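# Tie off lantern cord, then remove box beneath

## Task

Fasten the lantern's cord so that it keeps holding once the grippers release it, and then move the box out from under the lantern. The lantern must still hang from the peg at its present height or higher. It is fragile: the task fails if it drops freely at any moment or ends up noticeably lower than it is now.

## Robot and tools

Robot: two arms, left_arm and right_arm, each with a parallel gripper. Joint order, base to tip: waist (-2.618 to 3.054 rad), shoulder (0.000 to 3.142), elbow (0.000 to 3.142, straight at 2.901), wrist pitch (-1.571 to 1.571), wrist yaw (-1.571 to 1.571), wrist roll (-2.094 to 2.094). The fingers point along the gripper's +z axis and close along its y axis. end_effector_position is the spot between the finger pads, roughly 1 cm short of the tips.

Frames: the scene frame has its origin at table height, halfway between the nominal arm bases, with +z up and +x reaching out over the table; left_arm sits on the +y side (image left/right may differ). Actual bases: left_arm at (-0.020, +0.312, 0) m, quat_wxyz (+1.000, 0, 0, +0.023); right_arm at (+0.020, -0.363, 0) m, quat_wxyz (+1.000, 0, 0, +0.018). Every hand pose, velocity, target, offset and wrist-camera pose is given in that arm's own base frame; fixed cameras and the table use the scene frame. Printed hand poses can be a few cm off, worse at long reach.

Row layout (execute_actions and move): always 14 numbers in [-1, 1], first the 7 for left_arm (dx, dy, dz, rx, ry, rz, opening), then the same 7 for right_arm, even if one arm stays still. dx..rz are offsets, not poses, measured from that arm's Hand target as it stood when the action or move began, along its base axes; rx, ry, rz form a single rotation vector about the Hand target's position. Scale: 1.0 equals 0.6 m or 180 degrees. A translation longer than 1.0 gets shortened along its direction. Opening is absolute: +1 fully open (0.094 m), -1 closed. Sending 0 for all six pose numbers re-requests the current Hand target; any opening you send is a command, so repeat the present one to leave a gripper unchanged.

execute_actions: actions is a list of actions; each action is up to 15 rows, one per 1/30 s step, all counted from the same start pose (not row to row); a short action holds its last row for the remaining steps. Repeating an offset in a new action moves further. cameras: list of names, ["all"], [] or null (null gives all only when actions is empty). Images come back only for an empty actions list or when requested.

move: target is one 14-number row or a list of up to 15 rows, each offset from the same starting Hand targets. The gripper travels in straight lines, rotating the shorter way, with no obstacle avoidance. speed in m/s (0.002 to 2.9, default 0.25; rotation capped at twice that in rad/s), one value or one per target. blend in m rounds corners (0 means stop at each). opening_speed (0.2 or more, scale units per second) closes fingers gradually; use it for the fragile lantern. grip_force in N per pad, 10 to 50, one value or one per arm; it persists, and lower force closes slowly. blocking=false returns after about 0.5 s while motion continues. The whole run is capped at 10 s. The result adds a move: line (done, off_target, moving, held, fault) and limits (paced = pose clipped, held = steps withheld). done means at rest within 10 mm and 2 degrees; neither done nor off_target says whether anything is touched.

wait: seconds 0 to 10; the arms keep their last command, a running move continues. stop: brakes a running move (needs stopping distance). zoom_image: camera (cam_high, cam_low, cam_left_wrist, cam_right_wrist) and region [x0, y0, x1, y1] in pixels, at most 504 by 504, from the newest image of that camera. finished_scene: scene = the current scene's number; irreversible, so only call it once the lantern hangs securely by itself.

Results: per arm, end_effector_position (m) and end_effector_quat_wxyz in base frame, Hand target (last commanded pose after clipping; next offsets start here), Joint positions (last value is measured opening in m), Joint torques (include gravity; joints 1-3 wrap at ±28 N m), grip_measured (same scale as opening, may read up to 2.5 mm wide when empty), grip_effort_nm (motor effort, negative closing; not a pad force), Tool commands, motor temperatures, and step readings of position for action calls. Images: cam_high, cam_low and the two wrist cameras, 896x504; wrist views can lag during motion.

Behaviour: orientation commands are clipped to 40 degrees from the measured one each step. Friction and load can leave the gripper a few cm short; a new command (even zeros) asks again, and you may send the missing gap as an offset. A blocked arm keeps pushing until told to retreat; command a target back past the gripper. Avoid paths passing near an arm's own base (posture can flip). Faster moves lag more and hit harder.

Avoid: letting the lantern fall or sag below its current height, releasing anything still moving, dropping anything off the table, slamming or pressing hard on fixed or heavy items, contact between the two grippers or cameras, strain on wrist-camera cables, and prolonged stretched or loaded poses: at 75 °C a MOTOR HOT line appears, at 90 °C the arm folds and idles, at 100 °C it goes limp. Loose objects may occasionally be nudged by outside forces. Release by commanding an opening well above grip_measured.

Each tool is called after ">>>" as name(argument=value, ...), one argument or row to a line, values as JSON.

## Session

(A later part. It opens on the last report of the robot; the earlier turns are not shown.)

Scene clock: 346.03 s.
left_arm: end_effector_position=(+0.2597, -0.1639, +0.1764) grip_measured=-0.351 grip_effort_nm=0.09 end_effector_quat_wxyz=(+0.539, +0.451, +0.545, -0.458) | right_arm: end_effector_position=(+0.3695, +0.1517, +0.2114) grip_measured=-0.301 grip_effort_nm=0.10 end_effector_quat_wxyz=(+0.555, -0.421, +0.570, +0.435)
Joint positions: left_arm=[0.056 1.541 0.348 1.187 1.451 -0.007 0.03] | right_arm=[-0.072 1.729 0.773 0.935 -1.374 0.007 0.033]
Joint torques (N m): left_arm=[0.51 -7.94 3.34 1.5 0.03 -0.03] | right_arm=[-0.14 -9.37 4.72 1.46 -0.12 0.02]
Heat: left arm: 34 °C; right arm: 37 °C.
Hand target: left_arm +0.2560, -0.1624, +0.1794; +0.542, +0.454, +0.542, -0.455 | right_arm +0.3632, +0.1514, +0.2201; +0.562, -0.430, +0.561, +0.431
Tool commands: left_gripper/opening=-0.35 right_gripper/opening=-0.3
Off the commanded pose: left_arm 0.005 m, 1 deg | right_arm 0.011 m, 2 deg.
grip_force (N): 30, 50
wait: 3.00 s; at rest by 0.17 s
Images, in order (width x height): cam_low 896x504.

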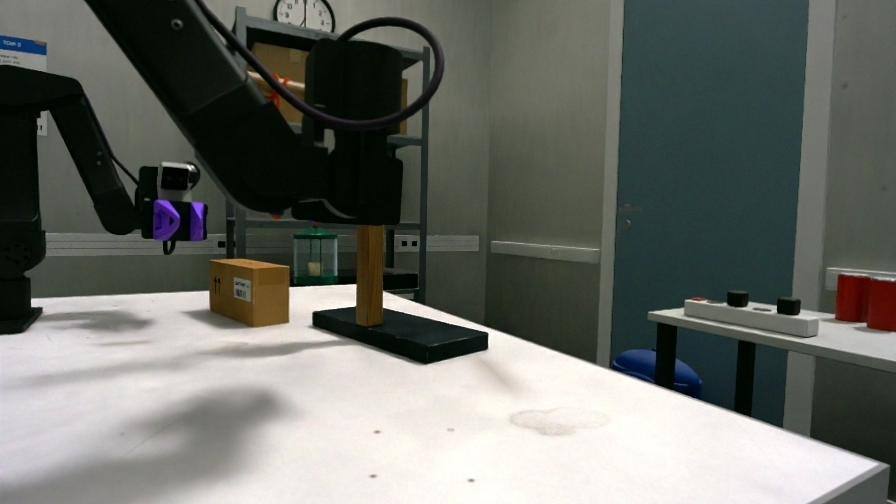

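>>> execute_actions(
  actions=[],
)

>>> zoom_image(
  camera="cam_low",
  region=[240, 150, 440, 350],
)

>>> zoom_image(
  camera="cam_high",
  region=[390, 140, 550, 280],
)

Scene clock: 347.13 s.
left_arm: end_effector_position=(+0.2597, -0.1639, +0.1764) grip_measured=-0.351 grip_effort_nm=0.09 end_effector_quat_wxyz=(+0.539, +0.451, +0.545, -0.458) | right_arm: end_effector_position=(+0.3695, +0.1517, +0.2114) grip_measured=-0.301 grip_effort_nm=0.10 end_effector_quat_wxyz=(+0.555, -0.421, +0.570, +0.435)
Joint positions: left_arm=[0.056 1.541 0.348 1.187 1.451 -0.007 0.03] | right_arm=[-0.072 1.729 0.773 0.935 -1.374 0.007 0.033]
Joint velocities: within noise
Joint torques (N m): left_arm=[0.55 -7.99 3.28 1.52 0.04 -0.03] | right_arm=[-0.16 -9.36 4.72 1.45 -0.12 0.03]
Motor temperatures (°C): left_arm=[23 28 29 34 25 26 26] | right_arm=[27 37 34 37 24 25 24]
Heat: left arm: 34 °C; right arm: 37 °C.
Hand target: left_arm +0.2560, -0.1624, +0.1794; +0.542, +0.454, +0.542, -0.455 | right_arm +0.3632, +0.1514, +0.2201; +0.562, -0.430, +0.561, +0.431
Tool commands: left_gripper/opening=-0.35 right_gripper/opening=-0.3
Off the commanded pose: left_arm 0.005 m, 1 deg | right_arm 0.011 m, 2 deg.
grip_force (N): 30, 50
camera_calibration:
cam_left_wrist: T_world_to_cam=[[-0.985447, -0.167698, 0.0277738, 0.223164], [-0.0912642, 0.384136, -0.918755, 0.290117], [0.143404, -0.907919, -0.393851, -0.0286525], [0, 0, 0, 1]] pos_world=[0.250503, -0.100035, 0.249063]
cam_right_wrist: T_world_to_cam=[[0.967292, -0.253331, -0.0130408, -0.315021], [-0.117564, -0.402153, -0.907993, 0.336465], [0.224779, 0.879828, -0.418781, -0.037932], [0, 0, 0, 1]] pos_world=[0.3528, 0.0888792, 0.285515]

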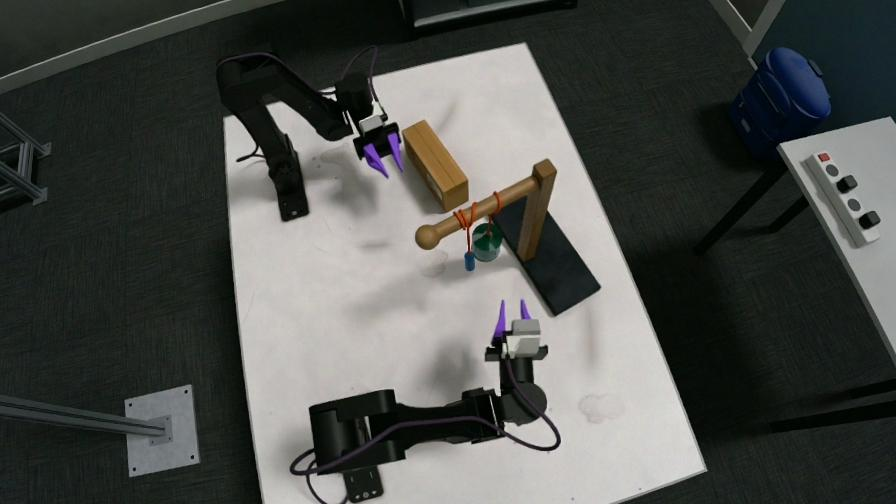

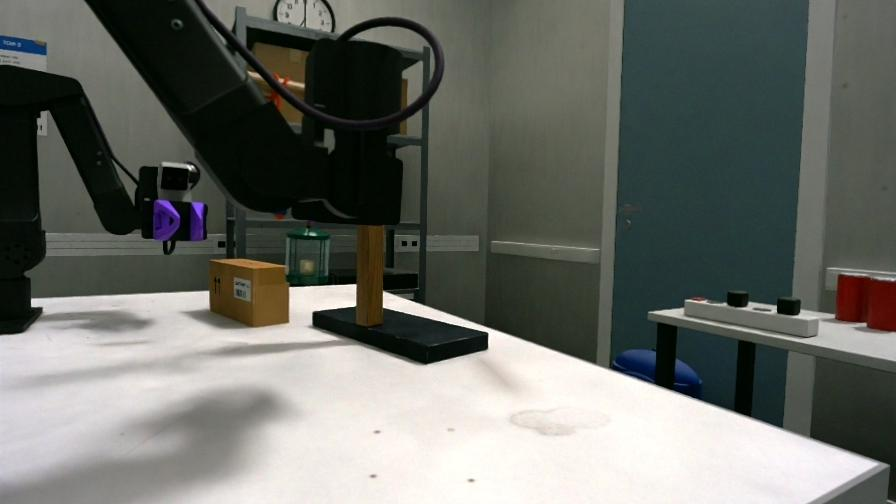

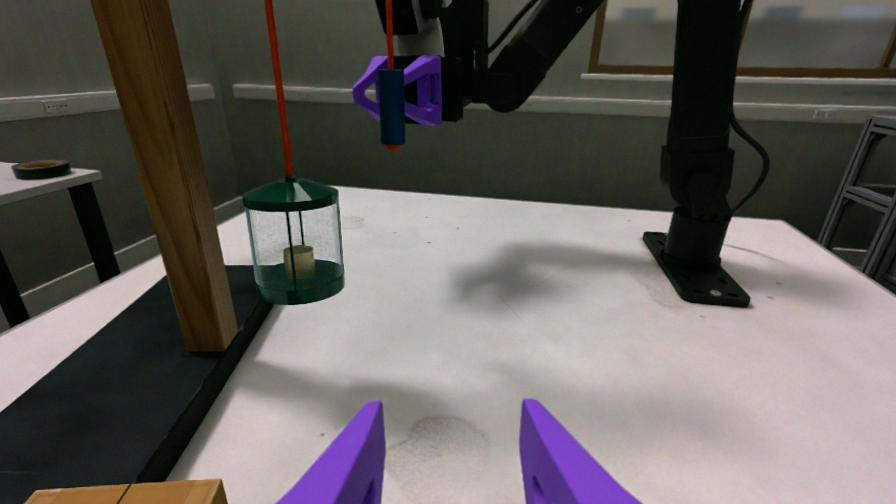

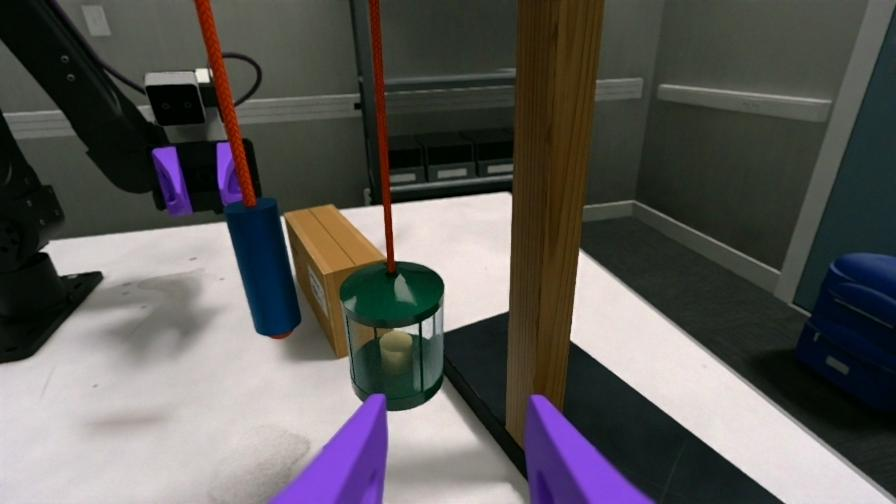

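Scaled by 2.520 from the camera's 896x504 image, which has a finer 1280x720 frame.

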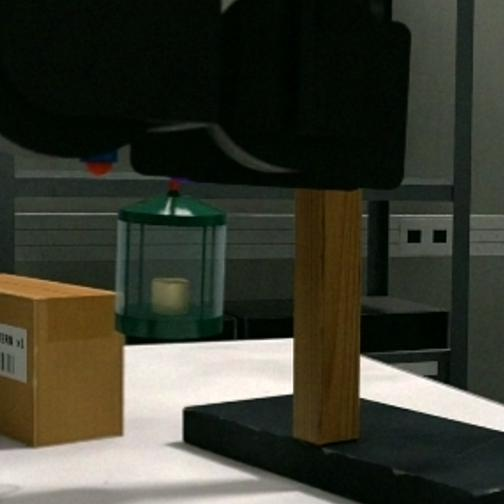

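Scaled by 3.150 from the camera's 896x504 image, which has a finer 1280x720 frame.

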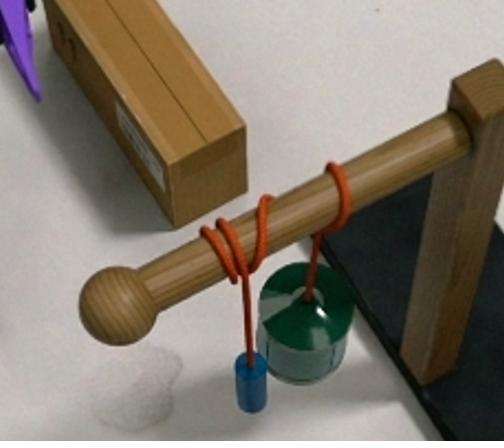

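>>> wait(
  seconds=0.5,
  cameras=["cam_high","cam_low","cam_right_wrist"],
)

>>> zoom_image(
  camera="cam_low",
  region=[240, 150, 440, 350],
)

>>> zoom_image(
  camera="cam_high",
  region=[390, 140, 550, 280],
)

Scene clock: 349.37 s.
left_arm: end_effector_position=(+0.2597, -0.1639, +0.1764) grip_measured=-0.351 grip_effort_nm=0.09 end_effector_quat_wxyz=(+0.539, +0.451, +0.545, -0.458) | right_arm: end_effector_position=(+0.3695, +0.1517, +0.2114) grip_measured=-0.301 grip_effort_nm=0.10 end_effector_quat_wxyz=(+0.555, -0.421, +0.570, +0.435)
Joint positions: left_arm=[0.056 1.541 0.348 1.187 1.451 -0.007 0.03] | right_arm=[-0.072 1.729 0.773 0.935 -1.374 0.007 0.033]
Joint torques (N m): left_arm=[0.46 -7.98 3.34 1.51 0.03 -0.03] | right_arm=[-0.14 -9.35 4.74 1.46 -0.12 0.03]
Heat: left arm: 34 °C; right arm: 37 °C.
Hand target: left_arm +0.2560, -0.1624, +0.1794; +0.542, +0.454, +0.542, -0.455 | right_arm +0.3632, +0.1514, +0.2201; +0.562, -0.430, +0.561, +0.431
Tool commands: left_gripper/opening=-0.35 right_gripper/opening=-0.3
Off the commanded pose: left_arm 0.005 m, 1 deg | right_arm 0.011 m, 2 deg.
grip_force (N): 30, 50
wait: 0.50 s; at rest from the start
camera_calibration:
cam_right_wrist: T_world_to_cam=[[0.967292, -0.253331, -0.0130408, -0.315021], [-0.117564, -0.402153, -0.907993, 0.336465], [0.224779, 0.879828, -0.418781, -0.037932], [0, 0, 0, 1]] pos_world=[0.3528, 0.0888792, 0.285515]
Images, in order (width x height): cam_high 896x504, cam_low 896x504, cam_right_wrist 896x504.

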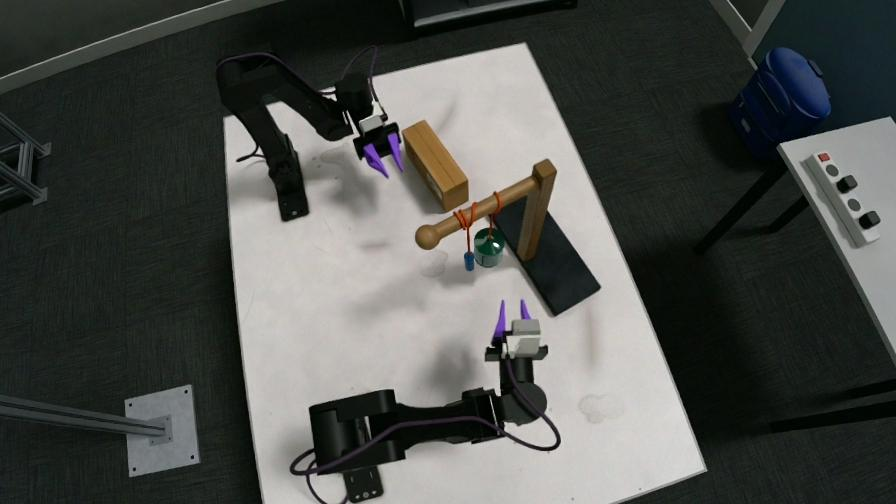

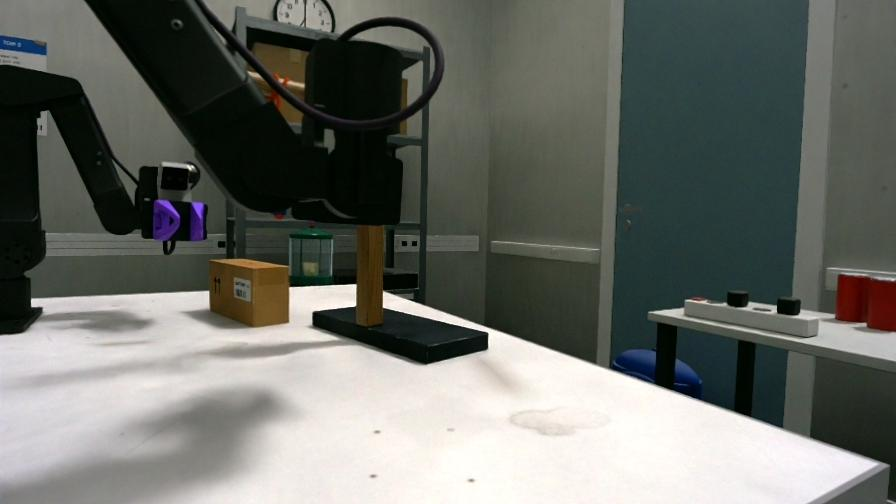

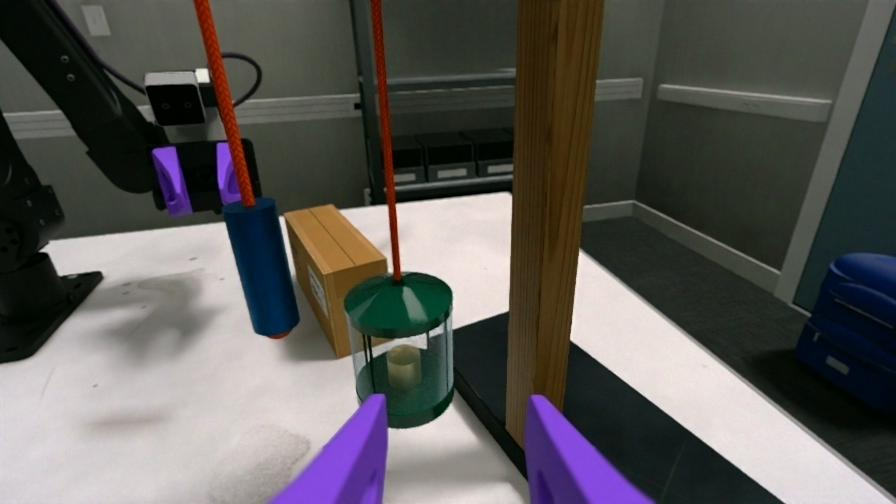

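Scaled by 2.520 from the camera's 896x504 image, which has a finer 1280x720 frame.

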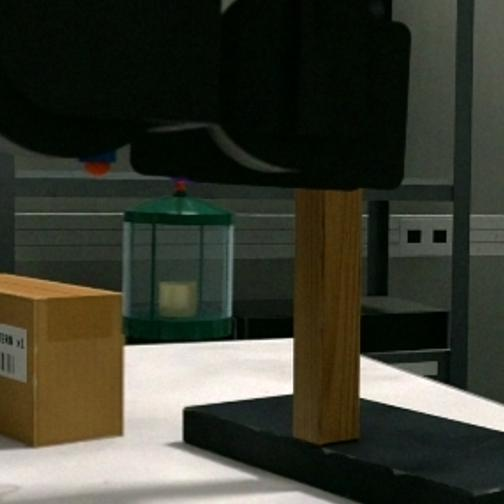

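Scaled by 3.150 from the camera's 896x504 image, which has a finer 1280x720 frame.

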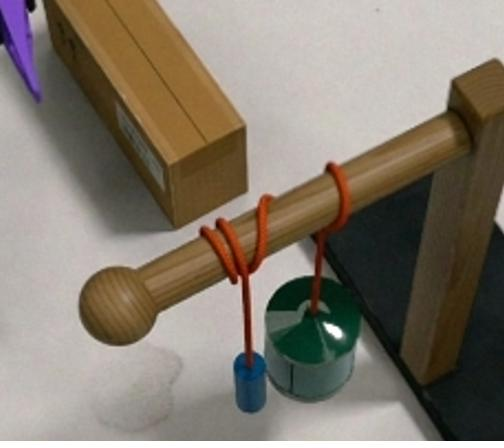

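>>> wait(
  seconds=4,
  cameras=["cam_high","cam_low","cam_right_wrist"],
)

>>> zoom_image(
  camera="cam_low",
  region=[240, 150, 440, 350],
)

>>> zoom_image(
  camera="cam_high",
  region=[390, 140, 550, 280],
)

Scene clock: 357.97 s.
left_arm: end_effector_position=(+0.2597, -0.1639, +0.1764) grip_measured=-0.351 grip_effort_nm=0.09 end_effector_quat_wxyz=(+0.539, +0.451, +0.545, -0.458) | right_arm: end_effector_position=(+0.3695, +0.1517, +0.2114) grip_measured=-0.301 grip_effort_nm=0.10 end_effector_quat_wxyz=(+0.555, -0.421, +0.570, +0.435)
Joint positions: left_arm=[0.056 1.541 0.348 1.187 1.451 -0.007 0.03] | right_arm=[-0.072 1.729 0.773 0.935 -1.374 0.007 0.033]
Joint torques (N m): left_arm=[0.47 -7.92 3.28 1.51 0.02 -0.02] | right_arm=[-0.14 -9.36 4.74 1.45 -0.12 0.02]
Heat: left arm: 34 °C; right arm: 37 °C.
Hand target: left_arm +0.2560, -0.1624, +0.1794; +0.542, +0.454, +0.542, -0.455 | right_arm +0.3632, +0.1514, +0.2201; +0.562, -0.430, +0.561, +0.431
Tool commands: left_gripper/opening=-0.35 right_gripper/opening=-0.3
Off the commanded pose: left_arm 0.005 m, 1 deg | right_arm 0.011 m, 2 deg.
grip_force (N): 30, 50
wait: 4.00 s; at rest from the start
camera_calibration:
cam_right_wrist: T_world_to_cam=[[0.967292, -0.253331, -0.0130408, -0.315021], [-0.117564, -0.402153, -0.907993, 0.336465], [0.224779, 0.879828, -0.418781, -0.037932], [0, 0, 0, 1]] pos_world=[0.3528, 0.0888792, 0.285515]
Images, in order (width x height): cam_high 896x504, cam_low 896x504, cam_right_wrist 896x504.

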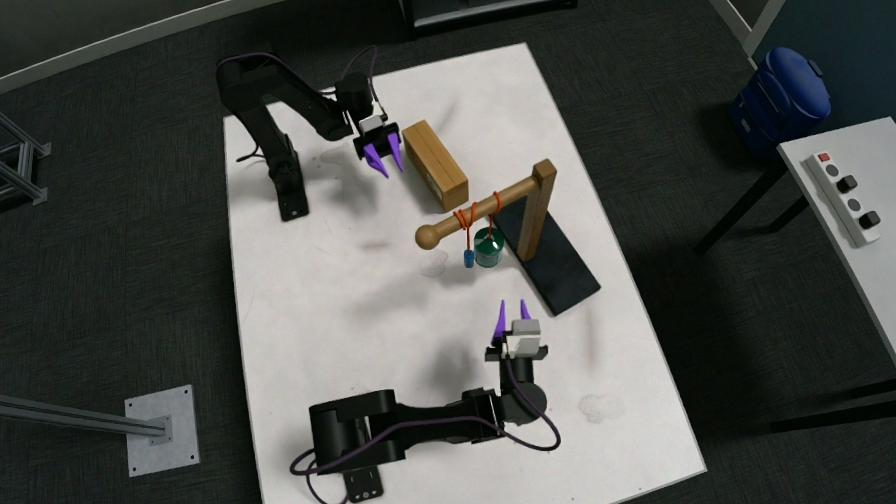

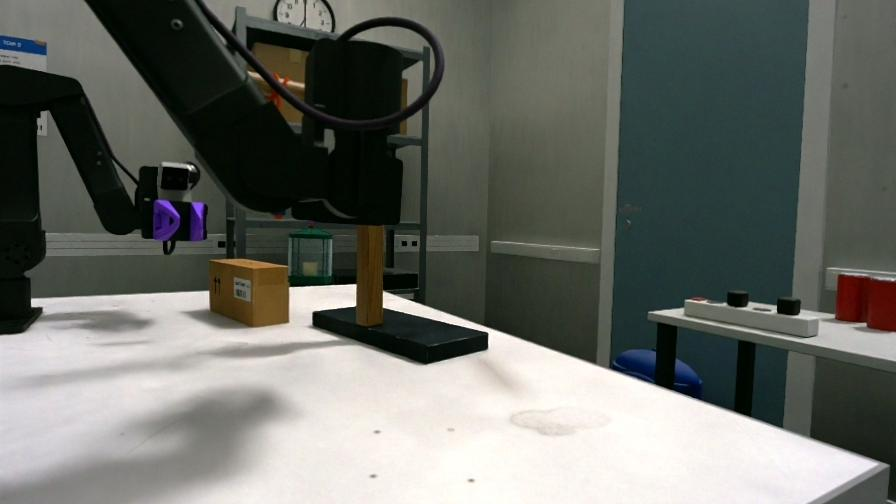

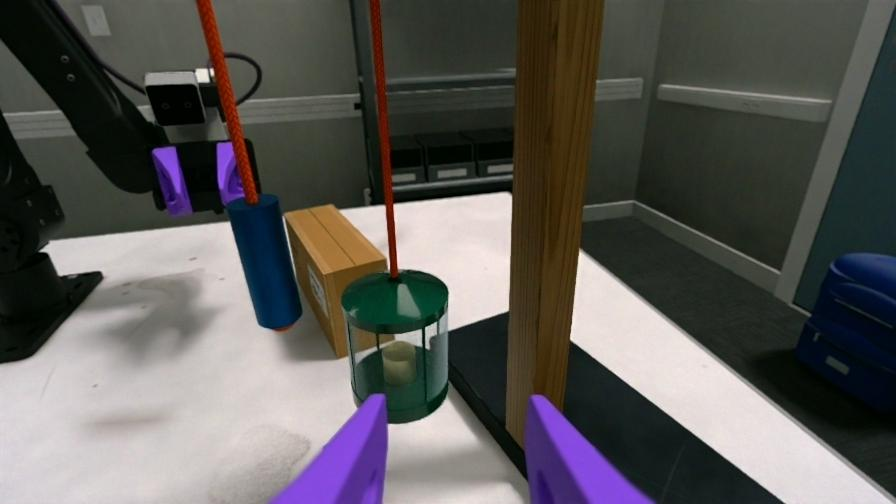

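Scaled by 2.520 from the camera's 896x504 image, which has a finer 1280x720 frame.

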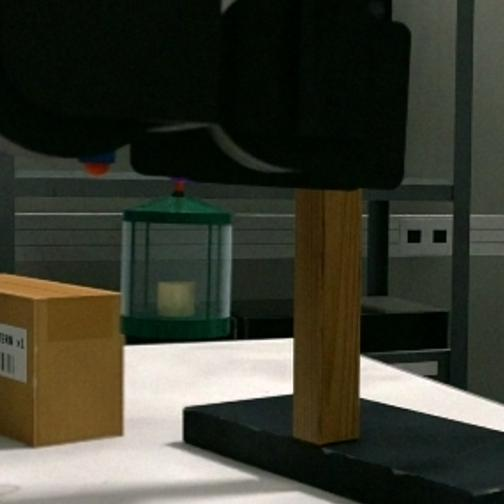

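Scaled by 3.150 from the camera's 896x504 image, which has a finer 1280x720 frame.

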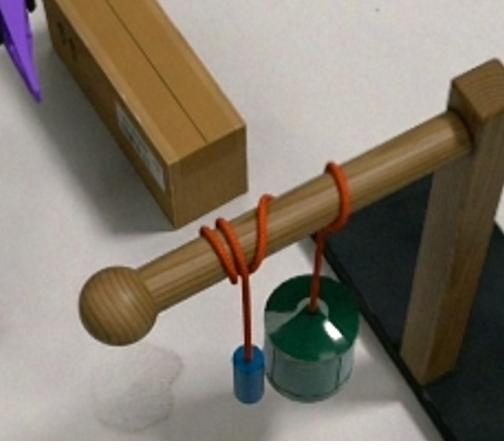

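>>> finished_scene(
  scene=1,
)

The scene is finished: the task was done.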